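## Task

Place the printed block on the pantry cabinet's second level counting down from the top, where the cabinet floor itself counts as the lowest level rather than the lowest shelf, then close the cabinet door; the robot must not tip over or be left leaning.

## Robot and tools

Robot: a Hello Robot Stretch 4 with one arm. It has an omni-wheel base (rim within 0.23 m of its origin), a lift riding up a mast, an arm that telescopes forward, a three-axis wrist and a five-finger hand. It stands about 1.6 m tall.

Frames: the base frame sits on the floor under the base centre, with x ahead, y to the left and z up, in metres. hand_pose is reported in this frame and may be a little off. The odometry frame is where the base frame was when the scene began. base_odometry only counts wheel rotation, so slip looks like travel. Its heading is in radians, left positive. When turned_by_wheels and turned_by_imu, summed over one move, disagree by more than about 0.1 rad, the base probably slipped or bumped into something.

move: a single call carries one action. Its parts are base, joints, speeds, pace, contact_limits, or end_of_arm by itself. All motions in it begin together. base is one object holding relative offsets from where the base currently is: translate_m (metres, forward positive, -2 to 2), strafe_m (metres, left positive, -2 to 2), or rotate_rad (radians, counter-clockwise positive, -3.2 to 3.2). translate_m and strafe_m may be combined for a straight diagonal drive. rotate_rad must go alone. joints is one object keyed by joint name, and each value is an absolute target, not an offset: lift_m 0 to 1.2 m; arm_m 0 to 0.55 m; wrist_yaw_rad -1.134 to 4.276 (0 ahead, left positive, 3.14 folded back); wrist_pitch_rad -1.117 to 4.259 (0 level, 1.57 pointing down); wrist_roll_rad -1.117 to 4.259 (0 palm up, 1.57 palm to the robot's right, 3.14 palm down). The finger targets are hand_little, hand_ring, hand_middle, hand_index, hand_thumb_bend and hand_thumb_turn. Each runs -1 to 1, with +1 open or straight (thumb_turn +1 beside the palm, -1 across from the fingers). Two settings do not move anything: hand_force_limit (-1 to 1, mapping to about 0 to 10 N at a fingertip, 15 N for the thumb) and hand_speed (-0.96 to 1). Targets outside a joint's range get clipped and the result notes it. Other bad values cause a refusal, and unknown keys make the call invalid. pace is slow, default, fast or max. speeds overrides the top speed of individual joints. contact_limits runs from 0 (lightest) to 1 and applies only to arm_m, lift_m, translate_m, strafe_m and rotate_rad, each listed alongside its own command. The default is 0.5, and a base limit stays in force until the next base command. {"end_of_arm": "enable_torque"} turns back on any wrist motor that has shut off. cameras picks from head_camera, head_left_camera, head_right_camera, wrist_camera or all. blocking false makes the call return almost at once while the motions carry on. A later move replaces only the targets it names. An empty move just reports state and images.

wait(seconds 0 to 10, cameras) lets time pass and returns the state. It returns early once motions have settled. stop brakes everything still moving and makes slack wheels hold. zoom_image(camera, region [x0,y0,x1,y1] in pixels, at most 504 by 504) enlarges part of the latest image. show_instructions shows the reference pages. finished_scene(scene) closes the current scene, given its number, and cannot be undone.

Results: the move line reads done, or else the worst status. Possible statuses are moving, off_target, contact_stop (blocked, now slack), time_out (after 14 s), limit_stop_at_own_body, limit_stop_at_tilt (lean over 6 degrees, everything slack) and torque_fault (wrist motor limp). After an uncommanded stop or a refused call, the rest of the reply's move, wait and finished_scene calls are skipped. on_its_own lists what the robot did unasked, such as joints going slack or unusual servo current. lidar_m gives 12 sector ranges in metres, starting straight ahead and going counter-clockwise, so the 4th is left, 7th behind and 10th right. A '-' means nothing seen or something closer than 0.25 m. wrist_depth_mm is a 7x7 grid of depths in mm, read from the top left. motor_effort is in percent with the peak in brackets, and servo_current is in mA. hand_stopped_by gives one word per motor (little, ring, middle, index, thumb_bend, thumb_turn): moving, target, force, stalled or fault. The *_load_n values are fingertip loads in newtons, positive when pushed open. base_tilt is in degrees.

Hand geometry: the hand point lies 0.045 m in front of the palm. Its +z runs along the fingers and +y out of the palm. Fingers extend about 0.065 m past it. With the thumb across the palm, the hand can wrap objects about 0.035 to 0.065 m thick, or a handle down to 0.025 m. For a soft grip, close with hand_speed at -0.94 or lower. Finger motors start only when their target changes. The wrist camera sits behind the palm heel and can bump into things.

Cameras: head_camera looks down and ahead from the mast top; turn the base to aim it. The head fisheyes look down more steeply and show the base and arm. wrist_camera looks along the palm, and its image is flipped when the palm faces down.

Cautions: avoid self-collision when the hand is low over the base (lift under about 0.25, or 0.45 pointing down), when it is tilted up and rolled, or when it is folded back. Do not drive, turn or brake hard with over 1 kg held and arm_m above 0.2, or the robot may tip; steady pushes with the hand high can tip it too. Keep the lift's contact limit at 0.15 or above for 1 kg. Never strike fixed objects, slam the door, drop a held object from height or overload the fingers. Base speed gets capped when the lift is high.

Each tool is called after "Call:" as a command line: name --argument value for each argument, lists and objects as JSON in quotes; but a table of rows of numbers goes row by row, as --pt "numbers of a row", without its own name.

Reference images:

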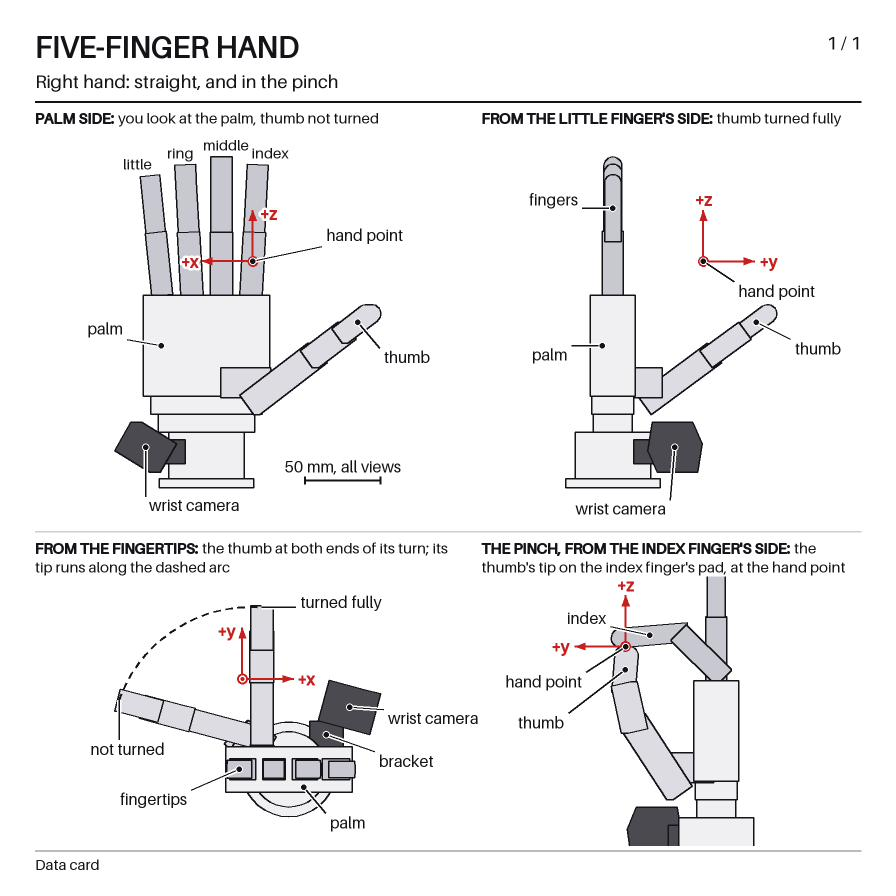

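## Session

Call:
move --cameras '["all"]'

Scene clock: 0.00 s.
base_odometry: x=+0.000 y=+0.000 heading=+0.000
turned_by_wheels: +0.000
turned_by_imu: +0.000
base_tilt: forward=+1.1 right=+0.6
lidar_m: 1.80 1.82 2.66 1.57 1.58 1.40 1.25 1.25 1.49 2.49 2.52 2.70
base_status: not commanded
joint_positions: lift_m=+0.158 arm_m=+0.002 wrist_yaw_rad=+3.182 wrist_pitch_rad=+0.004 wrist_roll_rad=+0.000 hand_little=+1.000 hand_ring=+1.000 hand_middle=+1.000 hand_index=+1.000 hand_thumb_turn=+1.000 hand_thumb_bend=+1.000 hand_force_limit=+0.000 hand_speed=-0.800
joint_status: not commanded
measured_speeds: all 0
hand_stopped_by: target,target,target,target,target,target
little_load_n: 0.0
ring_load_n: 0.0
middle_load_n: 0.0
index_load_n: 0.0
thumb_bend_load_n: 0.0
thumb_turn_load_n: 0.0
motor_effort: lift_m=+19 arm_m=-4 wheel_0=+0 wheel_1=+0 wheel_2=+1
servo_current: wrist_yaw_rad=39 wrist_pitch_rad=39 wrist_roll_rad=46
hand_pose: x=-0.0535 y=+0.1091 z=+0.3954 quat_wxyz=(-0.509, -0.511, +0.491, +0.489) (m; base frame)
wrist_depth_mm: - 139 139 1397 - - 1576 / - 119 138 1366 - - 1537 / - 126 157 1366 - - 1499 / 138 137 199 1366 - - 1464 / 210 - - 1366 - - - / 216 1229 169 130 - - - / 798 931 115 - - - -
pictures: head_camera, head_left_camera, head_right_camera, wrist_camera
camera_calibration:
wrist_camera: T_world_to_cam=[[-0.0730729, 0.997244, 0.0128439, -0.0936602], [-0.0342586, 0.0103608, -0.999359, 0.389881], [-0.996738, -0.0734661, 0.0334071, 0.0982518], [0, 0, 0, 1]] pos_world=[0.104444, 0.0965808, 0.387552]

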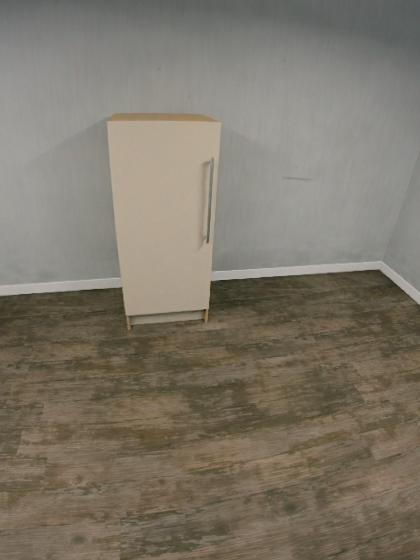

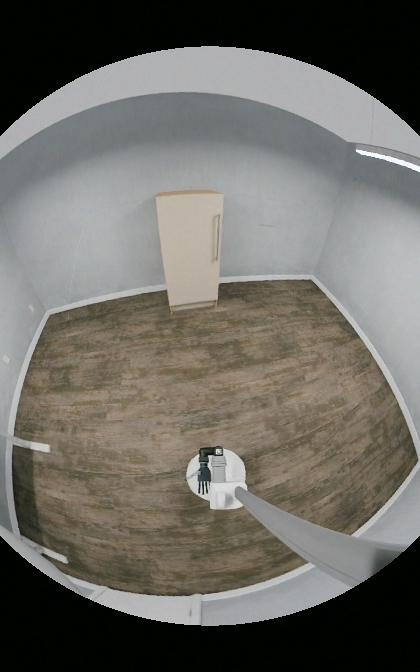

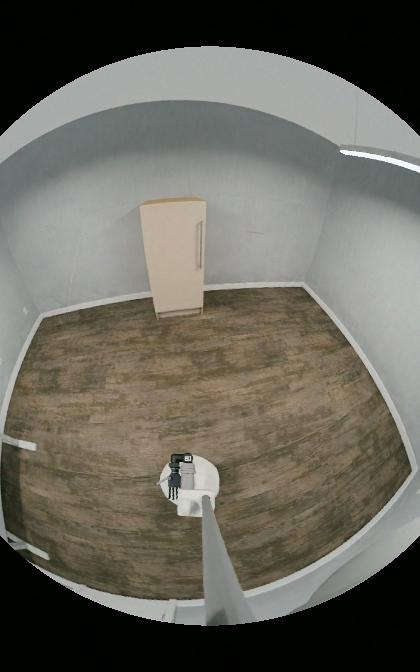

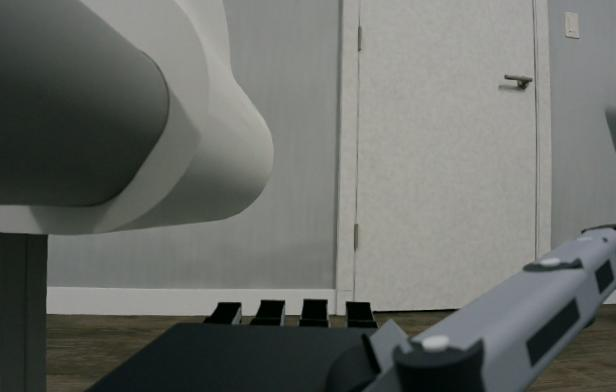

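Call:
move --base '{"rotate_rad":2.4}' --joints '{"lift_m":0.8}' --pace "fast" --cameras '["head_camera","head_left_camera"]'

Scene clock: 3.17 s.
move: done
base_odometry: x=+0.000 y=+0.000 heading=+2.400
turned_by_wheels: +2.400
turned_by_imu: +2.405
base_tilt: forward=+0.9 right=+0.6
lidar_m: 1.62 1.27 1.25 1.32 1.96 2.49 2.68 1.80 1.81 2.58 1.60 1.56
base_status: done
joint_positions: lift_m=+0.800 arm_m=+0.002 wrist_yaw_rad=+3.182 wrist_pitch_rad=+0.004 wrist_roll_rad=+0.000 hand_little=+1.000 hand_ring=+1.000 hand_middle=+1.000 hand_index=+1.000 hand_thumb_turn=+1.000 hand_thumb_bend=+1.000 hand_force_limit=+0.000 hand_speed=-0.800
joint_status: all done
measured_speeds: all 0
hand_stopped_by: target,target,target,target,target,target
little_load_n: 0.0
ring_load_n: 0.0
middle_load_n: 0.0
index_load_n: 0.0
thumb_bend_load_n: 0.0
thumb_turn_load_n: 0.0
motor_effort: lift_m=+22(26) arm_m=-4(5) wheel_0=-2(8) wheel_1=+1(11) wheel_2=+2(11)
servo_current: wrist_yaw_rad=46(52) wrist_pitch_rad=33(46) wrist_roll_rad=52(72)
hand_pose: x=-0.0535 y=+0.1091 z=+1.0372 quat_wxyz=(-0.509, -0.511, +0.491, +0.489) (m; base frame)
wrist_depth_mm: - 139 142 - - - - / - 120 138 - - - - / - 125 153 - - - - / 138 137 216 - - - - / 208 - - - - - - / 228 - - - - - - / 227 - 114 - - - -
pictures: head_camera, head_left_camera

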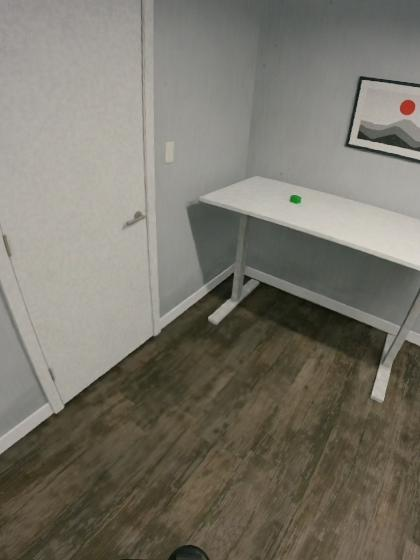

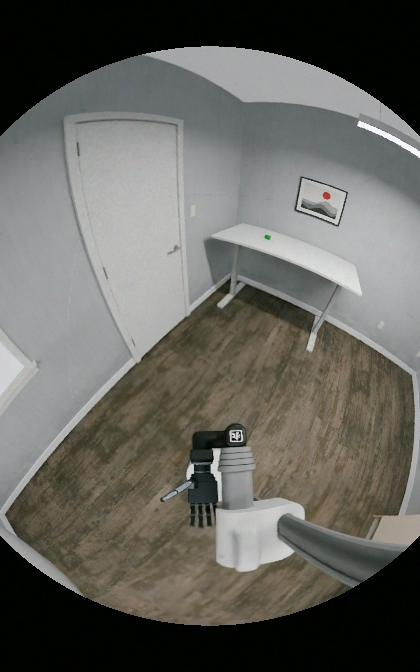

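Call:
zoom_image --camera "head_camera" --region '[260, 170, 340, 230]'

Scaled by 6.300 from the camera's 420x560 image, which has a finer 1200x1600 frame.

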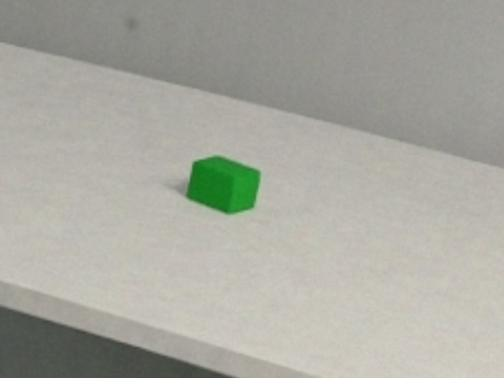

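Call:
move --base '{"rotate_rad":-2.156}' --joints '{"wrist_yaw_rad":-0.75}' --pace "fast"

Call:
move --base '{"translate_m":1.09,"strafe_m":-0.128}' --joints '{"wrist_roll_rad":1.57,"hand_speed":0.0,"hand_little":0.5,"hand_ring":0.5,"hand_middle":0.5,"hand_index":0.5}' --pace "fast" --cameras '["head_camera","wrist_camera"]'

Scene clock: 10.73 s.
move: done
base_odometry: x=+0.000 y=+0.000 heading=+0.244
turned_by_wheels: -2.156
turned_by_imu: -2.160
base_tilt: forward=+1.1 right=+0.6
lidar_m: 1.81 2.53 1.62 1.54 1.67 1.29 1.25 1.30 1.86 2.50 2.64 1.80
base_status: done
joint_positions: lift_m=+0.800 arm_m=+0.002 wrist_yaw_rad=-0.748 wrist_pitch_rad=+0.004 wrist_roll_rad=+0.000 hand_little=+1.000 hand_ring=+1.000 hand_middle=+1.000 hand_index=+1.000 hand_thumb_turn=+1.000 hand_thumb_bend=+1.000 hand_force_limit=+0.000 hand_speed=-0.800
joint_status: all done
measured_speeds: all 0
hand_stopped_by: target,target,target,target,target,target
little_load_n: 0.0
ring_load_n: 0.0
middle_load_n: 0.0
index_load_n: 0.0
thumb_bend_load_n: 0.0
thumb_turn_load_n: 0.0
motor_effort: lift_m=+22(22) arm_m=-4(5) wheel_0=+2(9) wheel_1=+1(12) wheel_2=-1(8)
servo_current: wrist_yaw_rad=33(91) wrist_pitch_rad=33(39) wrist_roll_rad=52(65)
hand_pose: x=+0.2548 y=-0.2375 z=+1.0372 quat_wxyz=(+0.647, +0.650, +0.283, +0.282) (m; base frame)
wrist_depth_mm: - - - - - - - / - - - - - - - / 1336 - - - - - - / 1366 - - - - - - / 1366 - - - - - - / 1336 - - - - - - / 1366 - 115 - - - -
pictures: none

Scene clock: 14.90 s.
move: done
base_odometry: x=+1.088 y=+0.140 heading=+0.244
turned_by_wheels: +0.000
turned_by_imu: -0.002
base_tilt: forward=+0.9 right=+0.6
lidar_m: 0.71 0.79 1.95 2.47 1.81 2.37 2.35 2.48 2.49 2.42 1.80 0.74
base_status: done
joint_positions: lift_m=+0.800 arm_m=+0.002 wrist_yaw_rad=-0.749 wrist_pitch_rad=+0.004 wrist_roll_rad=+1.567 hand_little=+0.500 hand_ring=+0.500 hand_middle=+0.500 hand_index=+0.500 hand_thumb_turn=+1.000 hand_thumb_bend=+1.000 hand_force_limit=+0.000 hand_speed=+0.000
joint_status: all done
measured_speeds: all 0
hand_stopped_by: target,target,target,target,target,target
little_load_n: 0.0
ring_load_n: 0.0
middle_load_n: 0.0
index_load_n: 0.0
thumb_bend_load_n: 0.0
thumb_turn_load_n: 0.0
motor_effort: lift_m=+21(22) arm_m=-4(5) wheel_0=+1(9) wheel_1=+1(8) wheel_2=+0(13)
servo_current: wrist_yaw_rad=46(59) wrist_pitch_rad=39(46) wrist_roll_rad=65(111)
hand_pose: x=+0.2344 y=-0.2589 z=+0.9465 quat_wxyz=(+0.259, +0.660, -0.258, +0.656) (m; base frame)
wrist_depth_mm: - - - - - - 1430 / - - - - - - 1430 / - - - - - 1863 1430 / - - - - - - 1430 / - - - 195 - - - / - - 164 154 162 - - / 569 - 115 - - - -
pictures: head_camera, wrist_camera
camera_calibration:
wrist_camera: T_world_to_cam=[[0.00897201, -0.0317178, -0.999457, 0.959804], [0.708006, 0.706024, -0.01605, 0.0297227], [0.706149, -0.707477, 0.0287908, -0.219105], [0, 0, 0, 1]] pos_world=[0.125065, -0.145554, 0.966068]

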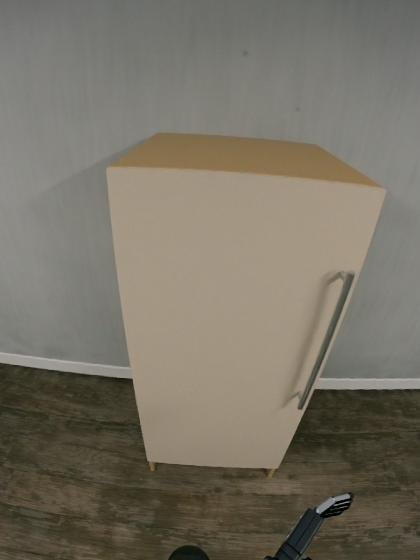

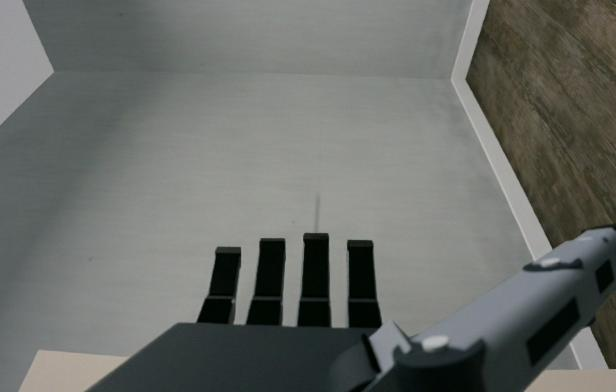

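Call:
move --base '{"rotate_rad":-0.045}'

Call:
move --base '{"strafe_m":0.02}' --joints '{"arm_m":0.39}' --cameras '["head_camera","wrist_camera"]'

Scene clock: 20.70 s.
move: done
base_odometry: x=+1.088 y=+0.140 heading=+0.200
turned_by_wheels: -0.045
turned_by_imu: -0.045
base_tilt: forward=+1.0 right=+0.7
lidar_m: 0.70 0.75 1.87 2.46 1.84 2.43 2.34 2.42 2.51 2.42 1.90 0.74
base_status: done
joint_positions: lift_m=+0.800 arm_m=+0.002 wrist_yaw_rad=-0.749 wrist_pitch_rad=+0.004 wrist_roll_rad=+1.567 hand_little=+0.500 hand_ring=+0.500 hand_middle=+0.500 hand_index=+0.500 hand_thumb_turn=+1.000 hand_thumb_bend=+1.000 hand_force_limit=+0.000 hand_speed=+0.000
joint_status: not commanded
measured_speeds: all 0
hand_stopped_by: target,target,target,target,target,target
little_load_n: 0.0
ring_load_n: 0.0
middle_load_n: 0.0
index_load_n: 0.5
thumb_bend_load_n: 0.0
thumb_turn_load_n: 0.0
motor_effort: lift_m=+21(22) arm_m=-5(5) wheel_0=+0(6) wheel_1=+2(7) wheel_2=+1(5)
servo_current: wrist_yaw_rad=46(52) wrist_pitch_rad=39(46) wrist_roll_rad=33(65)
hand_pose: x=+0.2344 y=-0.2589 z=+0.9465 quat_wxyz=(+0.259, +0.660, -0.258, +0.656) (m; base frame)
wrist_depth_mm: - - - - - - 1430 / - - - - - - 1397 / - - - - - - 1397 / - - - - - 1661 1397 / - - - 195 - - 1499 / - - 164 154 162 - - / - - 115 - - - -
pictures: none

Scene clock: 22.97 s.
move: done
base_odometry: x=+1.085 y=+0.159 heading=+0.200
turned_by_wheels: +0.000
turned_by_imu: +0.000
base_tilt: forward=+1.0 right=+0.6
lidar_m: 0.72 0.76 1.85 2.43 1.82 2.32 2.34 2.44 2.53 2.43 1.89 0.74
base_status: done
joint_positions: lift_m=+0.800 arm_m=+0.390 wrist_yaw_rad=-0.749 wrist_pitch_rad=+0.004 wrist_roll_rad=+1.567 hand_little=+0.500 hand_ring=+0.500 hand_middle=+0.500 hand_index=+0.500 hand_thumb_turn=+1.000 hand_thumb_bend=+1.000 hand_force_limit=+0.000 hand_speed=+0.000
joint_status: all done
measured_speeds: all 0
hand_stopped_by: target,target,target,target,target,target
little_load_n: 0.0
ring_load_n: 0.0
middle_load_n: 0.0
index_load_n: 0.0
thumb_bend_load_n: 0.0
thumb_turn_load_n: 0.0
motor_effort: lift_m=+21(22) arm_m=+7(10) wheel_0=+0(9) wheel_1=-1(12) wheel_2=+0(2)
servo_current: wrist_yaw_rad=39(52) wrist_pitch_rad=33(46) wrist_roll_rad=59(72)
hand_pose: x=+0.6221 y=-0.2589 z=+0.9465 quat_wxyz=(+0.259, +0.660, -0.258, +0.656) (m; base frame)
wrist_depth_mm: - - - - - - 1430 / - - - - - 1708 1430 / - - - - - - 1366 / 272 249 249 245 245 246 247 / 268 271 272 202 267 276 - / 236 238 172 162 236 254 - / 213 216 114 - - - -
pictures: head_camera, wrist_camera
camera_calibration:
wrist_camera: T_world_to_cam=[[0.00904384, -0.0316493, -0.999458, 0.956301], [0.708056, 0.705977, -0.0159487, -0.244901], [0.706099, -0.707528, 0.0287942, -0.492864], [0, 0, 0, 1]] pos_world=[0.512766, -0.145554, 0.966068]

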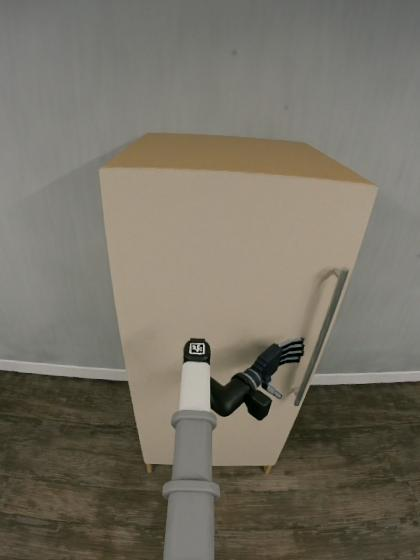

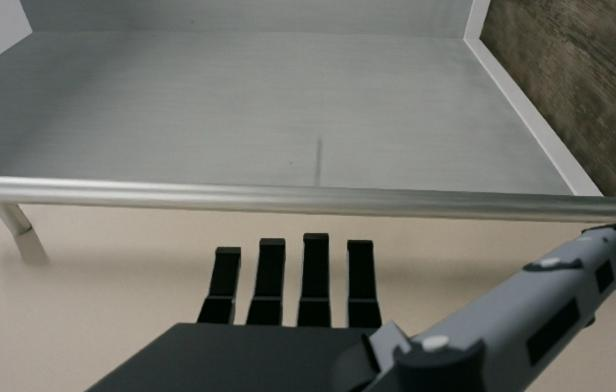

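Call:
move --joints '{"arm_m":0.418}' --contact_limits '{"arm_m":0.0}'

Call:
move --base '{"strafe_m":-0.065}' --pace "slow" --contact_limits '{"strafe_m":0.0}' --cameras '["wrist_camera"]'

Scene clock: 25.40 s.
move: done
base_odometry: x=+1.085 y=+0.159 heading=+0.200
turned_by_wheels: +0.000
turned_by_imu: +0.000
base_tilt: forward=+0.9 right=+0.6
lidar_m: 0.70 0.76 1.85 2.43 1.81 2.33 2.34 2.43 2.55 2.43 1.89 0.75
base_status: not commanded
joint_positions: lift_m=+0.800 arm_m=+0.418 wrist_yaw_rad=-0.749 wrist_pitch_rad=+0.004 wrist_roll_rad=+1.567 hand_little=+0.500 hand_ring=+0.500 hand_middle=+0.500 hand_index=+0.500 hand_thumb_turn=+1.000 hand_thumb_bend=+1.000 hand_force_limit=+0.000 hand_speed=+0.000
joint_status: all done
measured_speeds: all 0
hand_stopped_by: target,target,target,target,target,target
little_load_n: 0.0
ring_load_n: 0.0
middle_load_n: 0.0
index_load_n: 0.0
thumb_bend_load_n: 0.0
thumb_turn_load_n: 0.0
motor_effort: lift_m=+21(22) arm_m=+7(8) wheel_0=+0(1) wheel_1=-1(1) wheel_2=+0(0)
servo_current: wrist_yaw_rad=26(46) wrist_pitch_rad=33(39) wrist_roll_rad=59(65)
contact_limits: arm_m 0
hand_pose: x=+0.6501 y=-0.2589 z=+0.9465 quat_wxyz=(+0.259, +0.660, -0.258, +0.656) (m; base frame)
wrist_depth_mm: - - - - - - 1430 / - - - - - - 1397 / 228 226 229 - - - 1308 / 263 265 266 266 260 262 271 / 234 236 237 226 239 240 248 / 206 206 177 162 205 221 - / 186 188 115 - - - -
pictures: none

Scene clock: 27.20 s.
move: done
base_odometry: x=+1.097 y=+0.096 heading=+0.200
turned_by_wheels: +0.000
turned_by_imu: +0.000
base_tilt: forward=+1.0 right=+0.6
lidar_m: 0.72 0.75 1.84 2.51 1.86 2.42 2.34 2.43 2.46 2.37 1.91 0.73
base_status: done
joint_positions: lift_m=+0.800 arm_m=+0.418 wrist_yaw_rad=-0.749 wrist_pitch_rad=+0.004 wrist_roll_rad=+1.567 hand_little=+0.500 hand_ring=+0.500 hand_middle=+0.500 hand_index=+0.500 hand_thumb_turn=+1.000 hand_thumb_bend=+1.000 hand_force_limit=+0.000 hand_speed=+0.000
joint_status: not commanded
measured_speeds: all 0
hand_stopped_by: target,target,target,target,target,target
little_load_n: 0.0
ring_load_n: 0.0
middle_load_n: 0.0
index_load_n: 2.5
thumb_bend_load_n: 0.0
thumb_turn_load_n: 0.5
motor_effort: lift_m=+21(22) arm_m=+7(7) wheel_0=+3(8) wheel_1=-1(9) wheel_2=+1(2)
servo_current: wrist_yaw_rad=46(52) wrist_pitch_rad=39(39) wrist_roll_rad=39(65)
contact_limits: arm_m 0; strafe_m 0
hand_pose: x=+0.6501 y=-0.2589 z=+0.9465 quat_wxyz=(+0.259, +0.660, -0.258, +0.656) (m; base frame)
wrist_depth_mm: - - - - - - 1430 / - - - - - - 1397 / - - - - - - 1281 / - - - - - - - / 216 180 178 179 179 178 - / 201 203 173 162 201 216 - / 182 185 115 - - - -
pictures: wrist_camera
camera_calibration:
wrist_camera: T_world_to_cam=[[0.00918694, -0.0315098, -0.999461, 0.955993], [0.708053, 0.705983, -0.015749, -0.264988], [0.706099, -0.707527, 0.0287964, -0.512707], [0, 0, 0, 1]] pos_world=[0.540865, -0.145554, 0.966069]

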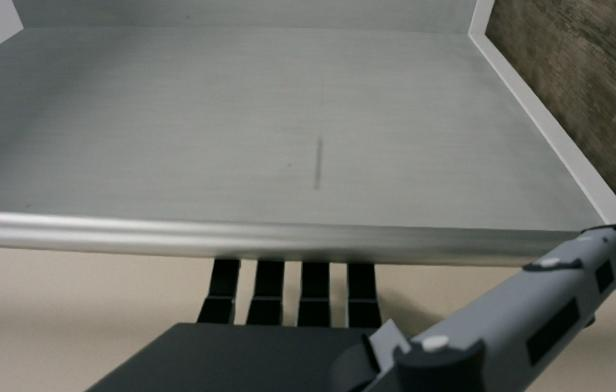

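Call:
move --joints '{"hand_little":0.0,"hand_ring":0.0,"hand_middle":0.0,"hand_index":0.0,"hand_speed":-0.5}' --cameras '["wrist_camera"]'

Call:
move --base '{"translate_m":-0.08,"strafe_m":0.005}' --pace "slow" --contact_limits '{"translate_m":0.3}' --cameras '["wrist_camera"]'

Scene clock: 28.43 s.
move: off_target
base_odometry: x=+1.098 y=+0.096 heading=+0.199
turned_by_wheels: +0.000
turned_by_imu: +0.000
base_tilt: forward=+1.1 right=+0.7
lidar_m: 0.71 0.75 1.86 2.50 1.86 2.41 2.34 2.42 2.48 2.38 1.90 0.73
base_status: not commanded
joint_positions: lift_m=+0.800 arm_m=+0.418 wrist_yaw_rad=-0.746 wrist_pitch_rad=+0.004 wrist_roll_rad=+1.567 hand_little=+0.322 hand_ring=+0.368 hand_middle=+0.414 hand_index=+0.459 hand_thumb_turn=+1.000 hand_thumb_bend=+1.000 hand_force_limit=+0.000 hand_speed=-0.500
joint_status: hand_little off_target (ended at +0.322, target +0.000); hand_ring off_target (ended at +0.368, target +0.000); hand_middle off_target (ended at +0.414, target +0.000); hand_index off_target (ended at +0.459, target +0.000); the others done
measured_speeds: all 0
hand_stopped_by: force,force,force,force,target,target
little_load_n: 4.0
ring_load_n: 0.0
middle_load_n: 0.0
index_load_n: 0.0
thumb_bend_load_n: 0.0
thumb_turn_load_n: 0.0
motor_effort: lift_m=+21(22) arm_m=+5(7) wheel_0=-1(4) wheel_1=-1(2) wheel_2=+2(2)
servo_current: wrist_yaw_rad=39(52) wrist_pitch_rad=39(46) wrist_roll_rad=46(72)
contact_limits: arm_m 0; strafe_m 0
hand_pose: x=+0.6509 y=-0.2587 z=+0.9464 quat_wxyz=(+0.259, +0.660, -0.257, +0.657) (m; base frame)
wrist_depth_mm: - - - - - - 1430 / - - - - - - 1430 / - - - - - - 1336 / 175 - - - - - - / 208 210 176 173 171 171 - / 192 193 167 160 194 208 - / 175 177 115 - - - -
pictures: wrist_camera
camera_calibration:
wrist_camera: T_world_to_cam=[[0.00933208, -0.0314162, -0.999463, 0.955922], [0.706402, 0.707638, -0.0156475, -0.264236], [0.70775, -0.705876, 0.0287962, -0.513777], [0, 0, 0, 1]] pos_world=[0.541362, -0.145648, 0.966069]

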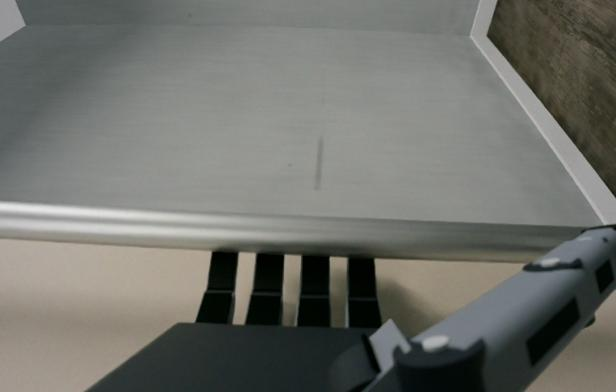

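Scene clock: 30.50 s.
move: done
base_odometry: x=+1.018 y=+0.085 heading=+0.200
turned_by_wheels: +0.000
turned_by_imu: +0.000
base_tilt: forward=+1.0 right=+0.6
lidar_m: 0.75 0.82 1.99 2.50 1.81 2.35 2.26 2.36 2.48 2.38 2.01 0.71
base_status: done
joint_positions: lift_m=+0.800 arm_m=+0.418 wrist_yaw_rad=-0.746 wrist_pitch_rad=+0.004 wrist_roll_rad=+1.567 hand_little=+0.322 hand_ring=+0.368 hand_middle=+0.414 hand_index=+0.459 hand_thumb_turn=+1.000 hand_thumb_bend=+1.000 hand_force_limit=+0.000 hand_speed=-0.500
joint_status: not commanded
measured_speeds: all 0
hand_stopped_by: force,force,force,force,target,target
little_load_n: 2.5
ring_load_n: 0.0
middle_load_n: -0.5
index_load_n: 0.0
thumb_bend_load_n: 0.0
thumb_turn_load_n: 0.0
motor_effort: lift_m=+22(22) arm_m=+5(5) wheel_0=-1(8) wheel_1=-3(8) wheel_2=+5(9)
servo_current: wrist_yaw_rad=46(59) wrist_pitch_rad=33(46) wrist_roll_rad=39(65)
contact_limits: arm_m 0; translate_m 0.3
hand_pose: x=+0.6511 y=-0.2587 z=+0.9464 quat_wxyz=(+0.258, +0.660, -0.257, +0.657) (m; base frame)
wrist_depth_mm: - - - - - - 1430 / - - - - - 1808 1430 / - - - - - - 1366 / 236 - - - - - - / 170 168 168 166 167 167 170 / 196 194 168 160 197 209 - / 181 183 114 - - - -
pictures: wrist_camera
camera_calibration:
wrist_camera: T_world_to_cam=[[0.0093588, -0.0314085, -0.999463, 0.955905], [0.705801, 0.708238, -0.0156477, -0.263824], [0.708349, -0.705275, 0.0287964, -0.514153], [0, 0, 0, 1]] pos_world=[0.54146, -0.145746, 0.966069]

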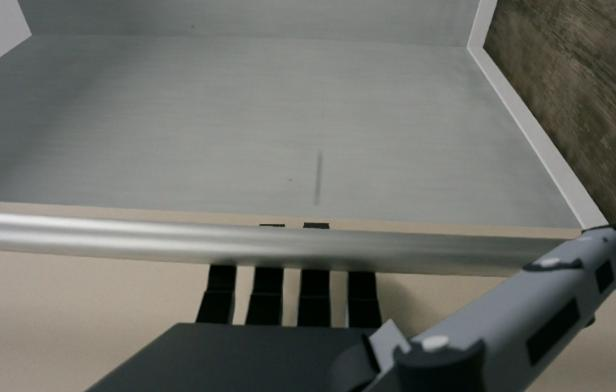

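Call:
move --base '{"translate_m":-0.14,"strafe_m":0.03}' --pace "slow" --contact_limits '{"translate_m":0.3}' --cameras '["wrist_camera"]'

Scene clock: 33.60 s.
move: done
base_odometry: x=+0.875 y=+0.087 heading=+0.201
turned_by_wheels: +0.002
turned_by_imu: +0.003
base_tilt: forward=+1.1 right=+0.5
lidar_m: 0.75 1.59 2.17 1.97 1.75 2.19 2.12 2.20 2.52 2.41 2.20 0.72
base_status: done
joint_positions: lift_m=+0.800 arm_m=+0.418 wrist_yaw_rad=-0.742 wrist_pitch_rad=+0.004 wrist_roll_rad=+1.567 hand_little=+0.322 hand_ring=+0.368 hand_middle=+0.414 hand_index=+0.459 hand_thumb_turn=+1.000 hand_thumb_bend=+1.000 hand_force_limit=+0.000 hand_speed=-0.500
joint_status: not commanded
measured_speeds: all 0
hand_stopped_by: force,force,force,force,target,target
little_load_n: 2.0
ring_load_n: 0.5
middle_load_n: 0.5
index_load_n: 0.5
thumb_bend_load_n: 0.5
thumb_turn_load_n: 0.0
motor_effort: lift_m=+21(22) arm_m=+5(5) wheel_0=+7(8) wheel_1=+2(7) wheel_2=+11(12)
servo_current: wrist_yaw_rad=33(59) wrist_pitch_rad=39(46) wrist_roll_rad=59(65)
contact_limits: arm_m 0; translate_m 0.3
hand_pose: x=+0.6520 y=-0.2585 z=+0.9464 quat_wxyz=(+0.257, +0.661, -0.256, +0.657) (m; base frame)
wrist_depth_mm: - - - - - - 1430 / - - - - - 1983 1430 / - - - - - - 1430 / 215 217 215 - - - 1366 / 158 160 184 190 197 209 - / 197 196 158 154 154 153 - / 189 190 114 - - - -
pictures: wrist_camera
camera_calibration:
wrist_camera: T_world_to_cam=[[0.00946112, -0.0313788, -0.999463, 0.955846], [0.703492, 0.710531, -0.0156482, -0.262523], [0.71064, -0.702966, 0.0287972, -0.515474], [0, 0, 0, 1]] pos_world=[0.541955, -0.145837, 0.966069]

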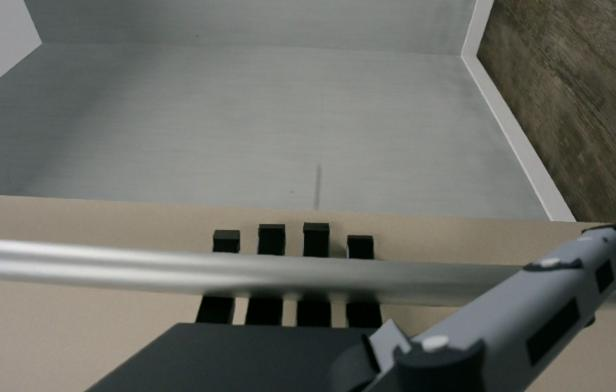

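Call:
move --base '{"translate_m":-0.12,"strafe_m":0.07}' --pace "slow" --contact_limits '{"translate_m":0.3}' --cameras '["wrist_camera","head_camera"]'

Scene clock: 36.23 s.
move: contact_stop
base_odometry: x=+0.757 y=+0.133 heading=+0.243
turned_by_wheels: +0.042
turned_by_imu: +0.044
base_tilt: forward=+1.0 right=+0.6
lidar_m: 0.81 1.72 2.43 1.66 1.70 2.04 2.02 2.10 2.54 2.47 2.24 0.72
base_status: translate_m contact_stop (by the wheels' count: -0.107 of -0.120); strafe_m contact_stop (by the wheels' count: +0.070 of +0.070)
joint_positions: lift_m=+0.800 arm_m=+0.418 wrist_yaw_rad=-0.750 wrist_pitch_rad=+0.004 wrist_roll_rad=+1.568 hand_little=+0.322 hand_ring=+0.368 hand_middle=+0.336 hand_index=+0.398 hand_thumb_turn=+1.000 hand_thumb_bend=+1.000 hand_force_limit=+0.000 hand_speed=-0.500
joint_status: not commanded
measured_speeds: all 0
hand_stopped_by: force,force,force,force,target,target
little_load_n: 0.0
ring_load_n: 0.0
middle_load_n: 0.0
index_load_n: 0.0
thumb_bend_load_n: 0.0
thumb_turn_load_n: 0.0
on_its_own: the wheels are slack since a contact_stop; hand_middle moved -0.078 toward your old target +0.000; hand_index moved -0.062 toward your old target +0.000
motor_effort: lift_m=+21(22) arm_m=-4(5) wheel_0=+0(12) wheel_1=+0(9) wheel_2=+0(22)
servo_current: wrist_yaw_rad=46(72) wrist_pitch_rad=39(46) wrist_roll_rad=33(65)
contact_limits: arm_m 0; translate_m 0.3
hand_pose: x=+0.6503 y=-0.2589 z=+0.9464 quat_wxyz=(+0.259, +0.660, -0.258, +0.656) (m; base frame)
wrist_depth_mm: - - - - - - 1397 / - - - - - - 1430 / - - - - - 1708 1397 / 218 217 217 217 216 216 216 / 166 167 167 165 164 164 - / 211 211 167 159 209 211 - / 208 208 114 - - - -
pictures: head_camera, wrist_camera
camera_calibration:
wrist_camera: T_world_to_cam=[[0.00980715, -0.0307481, -0.999479, 0.955786], [0.70864, 0.705416, -0.0147482, -0.266495], [0.705502, -0.708126, 0.0287075, -0.512529], [0, 0, 0, 1]] pos_world=[0.541066, -0.145557, 0.966072]

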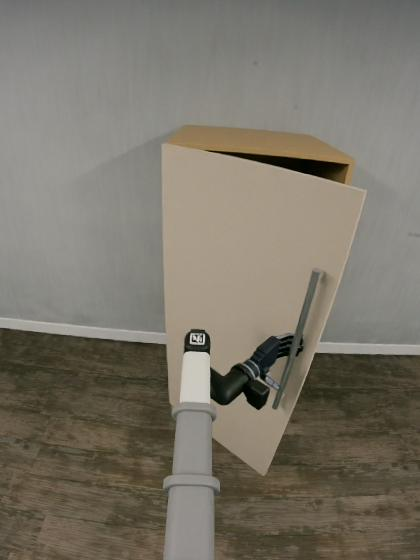

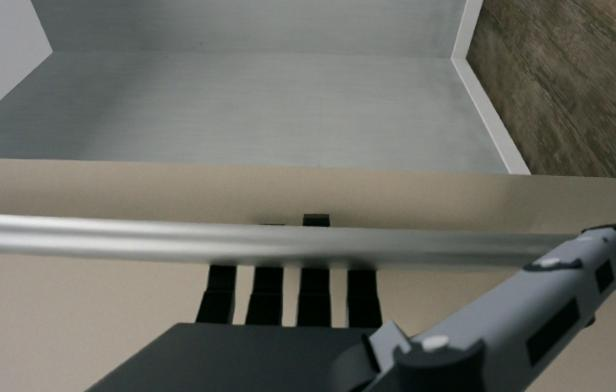

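Call:
move --joints '{"hand_little":0.6,"hand_ring":0.6,"hand_middle":0.6,"hand_index":0.6,"hand_speed":0.0}'

Call:
move --base '{"translate_m":-0.06,"strafe_m":0.07}' --cameras '["wrist_camera"]'

Scene clock: 41.70 s.
move: done
base_odometry: x=+0.756 y=+0.133 heading=+0.241
turned_by_wheels: -0.002
turned_by_imu: -0.002
base_tilt: forward=+1.0 right=+0.6
lidar_m: 0.83 1.72 2.41 1.65 1.69 2.05 2.02 2.10 2.55 2.48 2.25 0.72
base_status: not commanded
joint_positions: lift_m=+0.800 arm_m=+0.418 wrist_yaw_rad=-0.748 wrist_pitch_rad=+0.004 wrist_roll_rad=+1.568 hand_little=+0.600 hand_ring=+0.600 hand_middle=+0.600 hand_index=+0.600 hand_thumb_turn=+1.000 hand_thumb_bend=+1.000 hand_force_limit=+0.000 hand_speed=+0.000
joint_status: all done
measured_speeds: all 0
hand_stopped_by: target,target,target,target,target,target
little_load_n: 0.0
ring_load_n: 0.0
middle_load_n: 0.0
index_load_n: 2.5
thumb_bend_load_n: 0.0
thumb_turn_load_n: 0.0
on_its_own: the wheels are slack since a contact_stop
motor_effort: lift_m=+21(21) arm_m=-4(4) wheel_0=+0(1) wheel_1=+0(0) wheel_2=+0(0)
servo_current: wrist_yaw_rad=39(52) wrist_pitch_rad=33(39) wrist_roll_rad=52(59)
contact_limits: arm_m 0; translate_m 0.3
hand_pose: x=+0.6506 y=-0.2588 z=+0.9464 quat_wxyz=(+0.259, +0.660, -0.258, +0.656) (m; base frame)
wrist_depth_mm: - - - - - - 1430 / - - - - - - 1430 / - - - - - 1708 1430 / 240 240 240 239 238 238 238 / 193 189 188 189 189 186 - / 230 230 176 169 229 - - / 226 226 114 - - - -
pictures: none

Scene clock: 43.33 s.
move: done
base_odometry: x=+0.681 y=+0.186 heading=+0.241
turned_by_wheels: +0.000
turned_by_imu: +0.000
base_tilt: forward=+1.0 right=+0.6
lidar_m: 0.84 1.79 2.39 1.59 1.63 2.01 1.94 2.03 2.62 2.54 2.34 0.72
base_status: done
joint_positions: lift_m=+0.800 arm_m=+0.418 wrist_yaw_rad=-0.749 wrist_pitch_rad=+0.004 wrist_roll_rad=+1.568 hand_little=+0.600 hand_ring=+0.600 hand_middle=+0.600 hand_index=+0.600 hand_thumb_turn=+1.000 hand_thumb_bend=+1.000 hand_force_limit=+0.000 hand_speed=+0.000
joint_status: not commanded
measured_speeds: all 0
hand_stopped_by: target,target,target,target,target,target
little_load_n: -0.5
ring_load_n: 0.0
middle_load_n: 0.0
index_load_n: 0.0
thumb_bend_load_n: 0.0
thumb_turn_load_n: 0.0
motor_effort: lift_m=+21(22) arm_m=-4(4) wheel_0=-1(10) wheel_1=+1(8) wheel_2=+2(8)
servo_current: wrist_yaw_rad=33(52) wrist_pitch_rad=39(46) wrist_roll_rad=52(65)
contact_limits: arm_m 0
hand_pose: x=+0.6503 y=-0.2589 z=+0.9464 quat_wxyz=(+0.259, +0.660, -0.258, +0.656) (m; base frame)
wrist_depth_mm: - - - - - - 1430 / - - - - - - 1430 / - - - - - 1808 1397 / 232 231 231 229 229 229 228 / 186 183 184 183 180 181 - / 232 233 176 169 229 - - / 234 234 115 - - - -
pictures: wrist_camera
camera_calibration:
wrist_camera: T_world_to_cam=[[0.00981152, -0.0307468, -0.999479, 0.955784], [0.70854, 0.705516, -0.0147482, -0.266427], [0.705602, -0.708027, 0.0287075, -0.512569], [0, 0, 0, 1]] pos_world=[0.541066, -0.145556, 0.966072]

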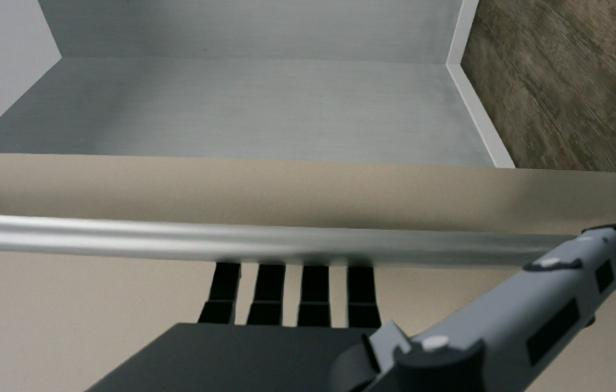

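Call:
move --base '{"translate_m":-0.08,"strafe_m":0.16}' --cameras '["wrist_camera","head_camera"]'

Scene clock: 46.77 s.
move: done
base_odometry: x=+0.565 y=+0.323 heading=+0.241
turned_by_wheels: +0.000
turned_by_imu: +0.001
base_tilt: forward=+1.1 right=+0.7
lidar_m: 1.03 1.88 2.23 1.41 1.44 1.91 1.86 1.96 2.77 2.69 2.45 0.86
base_status: done
joint_positions: lift_m=+0.800 arm_m=+0.418 wrist_yaw_rad=-0.749 wrist_pitch_rad=+0.004 wrist_roll_rad=+1.568 hand_little=+0.600 hand_ring=+0.600 hand_middle=+0.600 hand_index=+0.600 hand_thumb_turn=+1.000 hand_thumb_bend=+1.000 hand_force_limit=+0.000 hand_speed=+0.000
joint_status: not commanded
measured_speeds: all 0
hand_stopped_by: target,target,target,target,target,target
little_load_n: 0.0
ring_load_n: 0.0
middle_load_n: 0.0
index_load_n: 0.0
thumb_bend_load_n: 0.0
thumb_turn_load_n: 0.0
motor_effort: lift_m=+21(22) arm_m=-4(4) wheel_0=+1(11) wheel_1=+3(11) wheel_2=+1(7)
servo_current: wrist_yaw_rad=39(46) wrist_pitch_rad=33(46) wrist_roll_rad=46(72)
contact_limits: arm_m 0
hand_pose: x=+0.6503 y=-0.2589 z=+0.9464 quat_wxyz=(+0.259, +0.660, -0.258, +0.656) (m; base frame)
wrist_depth_mm: - - - - - - 1430 / - - - - - - 1430 / 397 399 397 392 392 392 389 / 399 397 397 397 394 394 394 / 402 399 394 397 397 394 394 / 402 402 176 165 397 397 - / 407 404 115 - - - -
pictures: head_camera, wrist_camera
camera_calibration:
wrist_camera: T_world_to_cam=[[0.00981152, -0.0307468, -0.999479, 0.955784], [0.70854, 0.705516, -0.0147482, -0.266427], [0.705602, -0.708027, 0.0287075, -0.512569], [0, 0, 0, 1]] pos_world=[0.541066, -0.145556, 0.966072]

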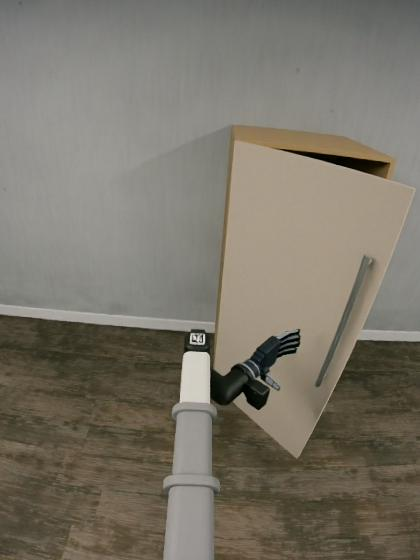

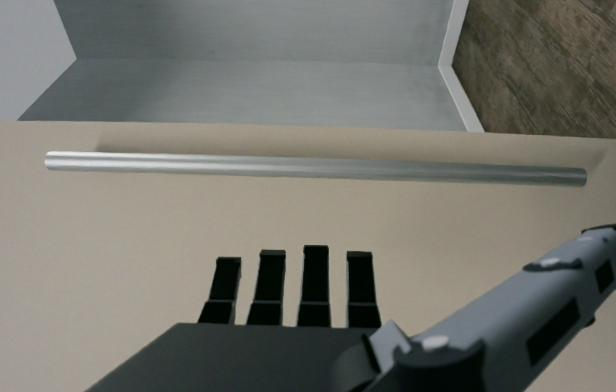

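Call:
move --base '{"rotate_rad":-0.041}' --joints '{"arm_m":0.005,"wrist_yaw_rad":0.0}'

Call:
move --base '{"translate_m":0.116,"strafe_m":-0.565}' --cameras '["head_camera"]'

Scene clock: 51.67 s.
move: done
base_odometry: x=+0.565 y=+0.323 heading=+0.200
turned_by_wheels: -0.041
turned_by_imu: -0.041
base_tilt: forward=+0.9 right=+0.7
lidar_m: 1.02 1.86 2.28 1.40 1.44 1.93 1.84 1.92 2.64 2.69 2.55 0.86
base_status: done
joint_positions: lift_m=+0.800 arm_m=+0.005 wrist_yaw_rad=-0.001 wrist_pitch_rad=+0.004 wrist_roll_rad=+1.568 hand_little=+0.600 hand_ring=+0.600 hand_middle=+0.600 hand_index=+0.600 hand_thumb_turn=+1.000 hand_thumb_bend=+1.000 hand_force_limit=+0.000 hand_speed=+0.000
joint_status: all done
measured_speeds: all 0
hand_stopped_by: target,target,target,target,target,target
little_load_n: 0.0
ring_load_n: 0.0
middle_load_n: 0.0
index_load_n: 0.0
thumb_bend_load_n: 0.0
thumb_turn_load_n: 0.0
motor_effort: lift_m=+22(22) arm_m=-7(11) wheel_0=+0(6) wheel_1=+0(10) wheel_2=-2(7)
servo_current: wrist_yaw_rad=39(111) wrist_pitch_rad=26(46) wrist_roll_rad=33(72)
hand_pose: x=+0.3974 y=-0.1480 z=+0.9464 quat_wxyz=(+0.002, +0.709, +0.001, +0.706) (m; base frame)
wrist_depth_mm: 574 569 569 564 564 569 574 / - 634 627 634 621 621 609 / - 715 707 715 707 691 691 / - 809 798 798 798 798 788 / - 917 891 866 866 904 866 / - - 163 165 166 - - / - - 114 - - - -
pictures: none

Scene clock: 55.00 s.
move: done
base_odometry: x=+0.791 y=-0.208 heading=+0.200
turned_by_wheels: +0.000
turned_by_imu: -0.002
base_tilt: forward=+1.0 right=+0.6
lidar_m: 0.66 0.68 2.36 1.98 2.02 2.07 1.97 2.03 2.23 2.14 2.21 1.75
base_status: done
joint_positions: lift_m=+0.800 arm_m=+0.005 wrist_yaw_rad=-0.001 wrist_pitch_rad=+0.004 wrist_roll_rad=+1.568 hand_little=+0.600 hand_ring=+0.600 hand_middle=+0.600 hand_index=+0.600 hand_thumb_turn=+1.000 hand_thumb_bend=+1.000 hand_force_limit=+0.000 hand_speed=+0.000
joint_status: not commanded
measured_speeds: all 0
hand_stopped_by: target,target,target,target,target,target
little_load_n: 0.0
ring_load_n: 0.0
middle_load_n: 0.0
index_load_n: 0.0
thumb_bend_load_n: 0.0
thumb_turn_load_n: 0.0
motor_effort: lift_m=+21(22) arm_m=-8(8) wheel_0=-1(10) wheel_1=-2(12) wheel_2=-1(6)
servo_current: wrist_yaw_rad=46(52) wrist_pitch_rad=33(46) wrist_roll_rad=52(65)
hand_pose: x=+0.3974 y=-0.1480 z=+0.9464 quat_wxyz=(+0.002, +0.709, +0.001, +0.706) (m; base frame)
wrist_depth_mm: - - - - - - 1430 / - - - - - - 1397 / - - - - - - 1336 / - - - - - - 1336 / - 946 1118 1255 891 976 - / - 946 176 165 181 1008 - / - 842 114 - - - -
pictures: head_camera

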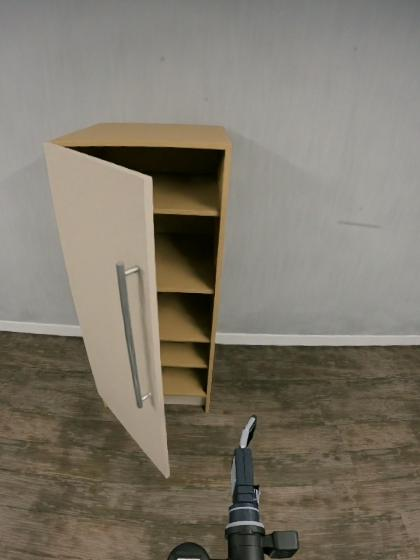

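Call:
move --joints '{"arm_m":0.545}' --pace "fast"

Call:
move --base '{"strafe_m":0.42}' --pace "slow" --contact_limits '{"strafe_m":0.2}' --cameras '["head_camera","head_left_camera"]'

Scene clock: 59.60 s.
move: done
base_odometry: x=+0.791 y=-0.208 heading=+0.200
turned_by_wheels: +0.000
turned_by_imu: +0.000
base_tilt: forward=+1.1 right=+0.6
lidar_m: 0.67 0.68 2.36 1.98 2.02 2.05 1.97 2.03 2.24 2.13 2.22 1.74
base_status: not commanded
joint_positions: lift_m=+0.800 arm_m=+0.545 wrist_yaw_rad=-0.001 wrist_pitch_rad=+0.004 wrist_roll_rad=+1.568 hand_little=+0.600 hand_ring=+0.600 hand_middle=+0.600 hand_index=+0.600 hand_thumb_turn=+1.000 hand_thumb_bend=+1.000 hand_force_limit=+0.000 hand_speed=+0.000
joint_status: all done
measured_speeds: all 0
hand_stopped_by: target,target,target,target,target,target
little_load_n: 0.0
ring_load_n: 0.0
middle_load_n: 0.0
index_load_n: 0.0
thumb_bend_load_n: 0.0
thumb_turn_load_n: 0.5
motor_effort: lift_m=+21(21) arm_m=+7(10) wheel_0=-1(1) wheel_1=-2(2) wheel_2=-1(1)
servo_current: wrist_yaw_rad=39(59) wrist_pitch_rad=39(39) wrist_roll_rad=46(65)
hand_pose: x=+0.9367 y=-0.1480 z=+0.9464 quat_wxyz=(+0.001, +0.709, +0.001, +0.706) (m; base frame)
wrist_depth_mm: - - - - - - - / - - - - - - - / - - - - - - - / - - - - - - - / 462 504 539 - 484 640 - / 554 340 176 156 319 397 - / 609 347 115 - - - -
pictures: none

Scene clock: 64.93 s.
move: done
base_odometry: x=+0.707 y=+0.203 heading=+0.200
turned_by_wheels: +0.000
turned_by_imu: +0.000
base_tilt: forward=+0.9 right=+0.5
lidar_m: 0.50 1.73 2.37 1.58 1.59 2.06 1.98 2.03 2.65 2.55 2.38 1.15
base_status: done
joint_positions: lift_m=+0.800 arm_m=+0.545 wrist_yaw_rad=+0.000 wrist_pitch_rad=+0.004 wrist_roll_rad=+1.568 hand_little=+0.600 hand_ring=+0.600 hand_middle=+0.600 hand_index=+0.600 hand_thumb_turn=+1.000 hand_thumb_bend=+1.000 hand_force_limit=+0.000 hand_speed=+0.000
joint_status: not commanded
measured_speeds: all 0
hand_stopped_by: target,target,target,target,target,target
little_load_n: 0.0
ring_load_n: 0.0
middle_load_n: 0.0
index_load_n: 0.0
thumb_bend_load_n: 0.0
thumb_turn_load_n: 0.0
motor_effort: lift_m=+21(21) arm_m=+6(7) wheel_0=-2(15) wheel_1=+2(11) wheel_2=-1(4)
servo_current: wrist_yaw_rad=33(52) wrist_pitch_rad=39(46) wrist_roll_rad=46(72)
contact_limits: strafe_m 0.2
hand_pose: x=+0.9369 y=-0.1478 z=+0.9464 quat_wxyz=(+0.001, +0.709, +0.001, +0.706) (m; base frame)
wrist_depth_mm: 585 410 621 647 580 621 591 / 591 418 759 891 580 750 585 / 603 392 768 878 569 759 591 / 609 397 778 866 564 741 585 / 609 399 699 878 427 732 615 / 609 399 176 156 370 - - / 544 347 115 - - - -
pictures: head_camera, head_left_camera

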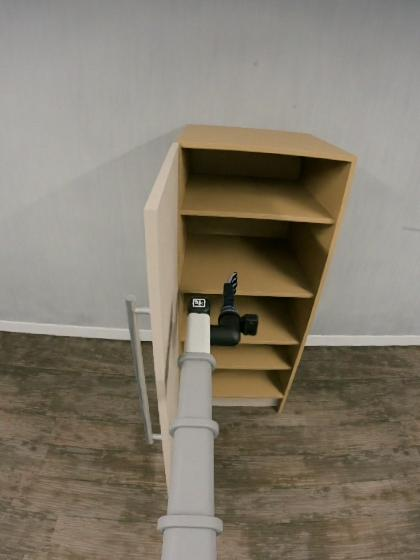

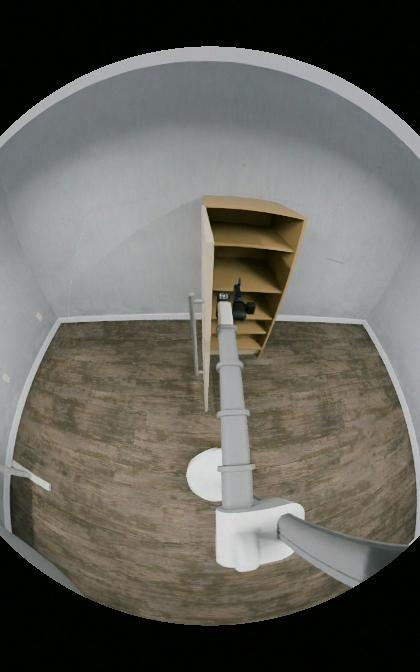

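Call:
zoom_image --camera "head_camera" --region '[160, 120, 370, 420]'

Scaled by 1.680 from the camera's 420x560 image, which has a finer 1200x1600 frame.

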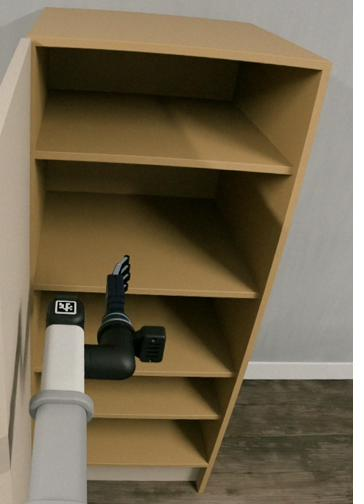

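Call:
move --cameras '["wrist_camera"]'

Scene clock: 67.77 s.
base_odometry: x=+0.707 y=+0.203 heading=+0.200
turned_by_wheels: +0.000
turned_by_imu: +0.000
base_tilt: forward=+1.1 right=+0.6
lidar_m: 0.50 1.74 2.38 1.55 1.57 2.05 1.98 2.03 2.64 2.55 2.38 1.15
base_status: done
joint_positions: lift_m=+0.800 arm_m=+0.545 wrist_yaw_rad=+0.000 wrist_pitch_rad=+0.004 wrist_roll_rad=+1.568 hand_little=+0.600 hand_ring=+0.600 hand_middle=+0.600 hand_index=+0.600 hand_thumb_turn=+1.000 hand_thumb_bend=+1.000 hand_force_limit=+0.000 hand_speed=+0.000
joint_status: not commanded
measured_speeds: all 0
hand_stopped_by: target,target,target,target,target,target
little_load_n: 0.0
ring_load_n: 0.0
middle_load_n: 0.0
index_load_n: 0.0
thumb_bend_load_n: -0.5
thumb_turn_load_n: 0.0
motor_effort: lift_m=+21(21) arm_m=+6(7) wheel_0=-2(15) wheel_1=+2(11) wheel_2=-1(4)
servo_current: wrist_yaw_rad=52(52) wrist_pitch_rad=39(46) wrist_roll_rad=39(72)
contact_limits: strafe_m 0.2
hand_pose: x=+0.9369 y=-0.1478 z=+0.9464 quat_wxyz=(+0.001, +0.709, +0.001, +0.706) (m; base frame)
wrist_depth_mm: 585 410 621 647 574 615 585 / 591 415 750 878 580 741 591 / 603 394 768 878 569 750 591 / 609 397 778 866 559 741 585 / 609 399 707 866 427 732 621 / 609 399 176 156 370 - - / 549 349 115 - - - -
pictures: wrist_camera
camera_calibration:
wrist_camera: T_world_to_cam=[[0.0281242, -0.0158294, -0.999479, 0.941437], [0.0383514, 0.999156, -0.0147451, 0.123379], [0.998868, -0.0379167, 0.0287075, -0.811828], [0, 0, 0, 1]] pos_world=[0.779701, -0.139154, 0.966072]

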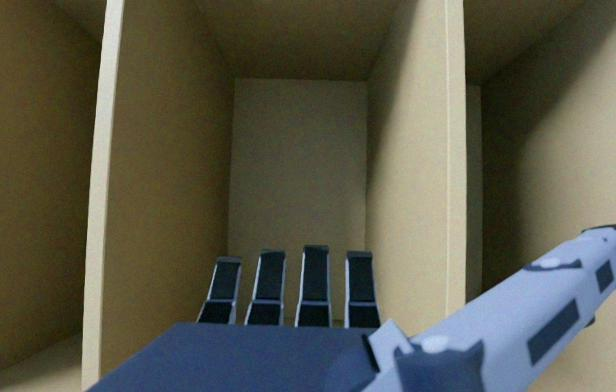

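Call:
move --base '{"translate_m":-0.3}' --joints '{"arm_m":0.005}' --pace "fast"

Call:
move --base '{"rotate_rad":1.572}' --joints '{"wrist_pitch_rad":0.785,"wrist_roll_rad":3.14}' --pace "fast"

Call:
move --base '{"translate_m":1.0,"strafe_m":1.19}' --pace "fast" --cameras '["head_camera"]'

Scene clock: 77.97 s.
move: done
base_odometry: x=+0.413 y=+0.144 heading=+0.200
turned_by_wheels: +0.000
turned_by_imu: +0.000
base_tilt: forward=+1.0 right=+0.6
lidar_m: 0.80 2.04 2.41 1.52 1.57 1.74 1.69 1.71 2.40 2.56 2.67 1.46
base_status: done
joint_positions: lift_m=+0.800 arm_m=+0.005 wrist_yaw_rad=+0.000 wrist_pitch_rad=+0.004 wrist_roll_rad=+1.568 hand_little=+0.600 hand_ring=+0.600 hand_middle=+0.600 hand_index=+0.600 hand_thumb_turn=+1.000 hand_thumb_bend=+1.000 hand_force_limit=+0.000 hand_speed=+0.000
joint_status: all done
measured_speeds: all 0
hand_stopped_by: target,target,target,target,target,target
little_load_n: 0.0
ring_load_n: 0.0
middle_load_n: 0.0
index_load_n: 0.0
thumb_bend_load_n: 0.0
thumb_turn_load_n: 0.0
motor_effort: lift_m=+21(21) arm_m=-7(11) wheel_0=-1(8) wheel_1=-1(9) wheel_2=-2(13)
servo_current: wrist_yaw_rad=46(52) wrist_pitch_rad=39(39) wrist_roll_rad=52(59)
hand_pose: x=+0.3975 y=-0.1478 z=+0.9464 quat_wxyz=(+0.001, +0.709, +0.001, +0.706) (m; base frame)
wrist_depth_mm: - - - - - - 1430 / - - - - - 1708 1430 / - - 1336 1576 1336 1281 1205 / - - 1499 1708 1576 1397 1229 / - - 1308 1708 1366 1336 1229 / - 759 176 165 182 1138 - / 549 549 114 - - - -
pictures: none

Scene clock: 79.93 s.
move: done
base_odometry: x=+0.413 y=+0.144 heading=+1.772
turned_by_wheels: +1.572
turned_by_imu: +1.575
base_tilt: forward=+1.0 right=+0.6
lidar_m: 1.53 1.58 1.74 1.68 1.73 2.38 2.55 2.65 1.46 0.79 2.04 2.42
base_status: done
joint_positions: lift_m=+0.800 arm_m=+0.005 wrist_yaw_rad=+0.000 wrist_pitch_rad=+0.786 wrist_roll_rad=+3.136 hand_little=+0.600 hand_ring=+0.600 hand_middle=+0.600 hand_index=+0.600 hand_thumb_turn=+1.000 hand_thumb_bend=+1.000 hand_force_limit=+0.000 hand_speed=+0.000
joint_status: all done
measured_speeds: all 0
hand_stopped_by: target,target,target,target,target,target
little_load_n: 0.0
ring_load_n: 0.0
middle_load_n: 0.0
index_load_n: 0.0
thumb_bend_load_n: 0.0
thumb_turn_load_n: -0.5
motor_effort: lift_m=+21(21) arm_m=-7(7) wheel_0=-2(8) wheel_1=+0(10) wheel_2=+0(8)
servo_current: wrist_yaw_rad=33(52) wrist_pitch_rad=26(52) wrist_roll_rad=46(124)
hand_pose: x=+0.2900 y=-0.0570 z=+0.7787 quat_wxyz=(-0.270, +0.655, -0.652, +0.271) (m; base frame)
wrist_depth_mm: 891 878 854 854 842 831 820 / 976 946 946 931 917 917 904 / 1098 1078 1060 1042 1025 1025 991 / 1255 1205 1229 1182 1160 1160 1118 / 1430 1430 1336 1281 1281 1308 1229 / 1708 1661 176 165 181 1499 - / - - 115 - - - -
pictures: none

Scene clock: 85.23 s.
move: done
base_odometry: x=-0.952 y=+0.887 heading=+1.772
turned_by_wheels: +0.000
turned_by_imu: +0.003
base_tilt: forward=+1.0 right=+0.7
lidar_m: 0.49 0.54 0.52 0.45 0.52 0.71 1.88 3.72 2.18 3.14 0.74 0.54
base_status: done
joint_positions: lift_m=+0.800 arm_m=+0.005 wrist_yaw_rad=+0.000 wrist_pitch_rad=+0.786 wrist_roll_rad=+3.136 hand_little=+0.600 hand_ring=+0.600 hand_middle=+0.600 hand_index=+0.600 hand_thumb_turn=+1.000 hand_thumb_bend=+1.000 hand_force_limit=+0.000 hand_speed=+0.000
joint_status: not commanded
measured_speeds: all 0
hand_stopped_by: target,target,target,target,target,target
little_load_n: 0.0
ring_load_n: -0.5
middle_load_n: 0.0
index_load_n: 0.0
thumb_bend_load_n: 0.0
thumb_turn_load_n: 0.0
motor_effort: lift_m=+21(21) arm_m=-7(7) wheel_0=-1(8) wheel_1=+0(15) wheel_2=-1(9)
servo_current: wrist_yaw_rad=39(52) wrist_pitch_rad=26(39) wrist_roll_rad=52(65)
hand_pose: x=+0.2900 y=-0.0570 z=+0.7787 quat_wxyz=(-0.270, +0.655, -0.652, +0.271) (m; base frame)
wrist_depth_mm: 891 878 854 842 842 831 809 / 976 960 946 931 917 891 891 / 1078 1060 1060 1042 1025 991 - / 1205 1205 1205 1160 1160 1118 - / 1397 1366 1336 1281 1255 - - / - - 164 165 166 - - / - - 114 - - - -
pictures: head_camera

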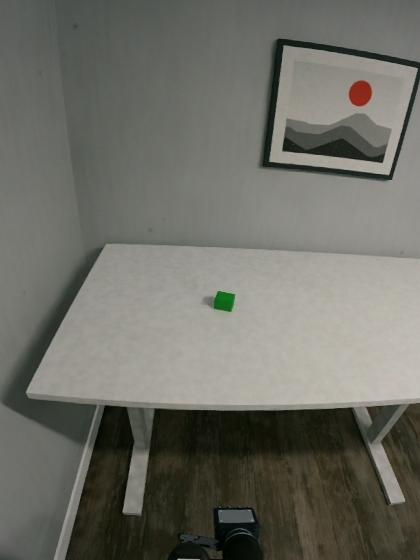

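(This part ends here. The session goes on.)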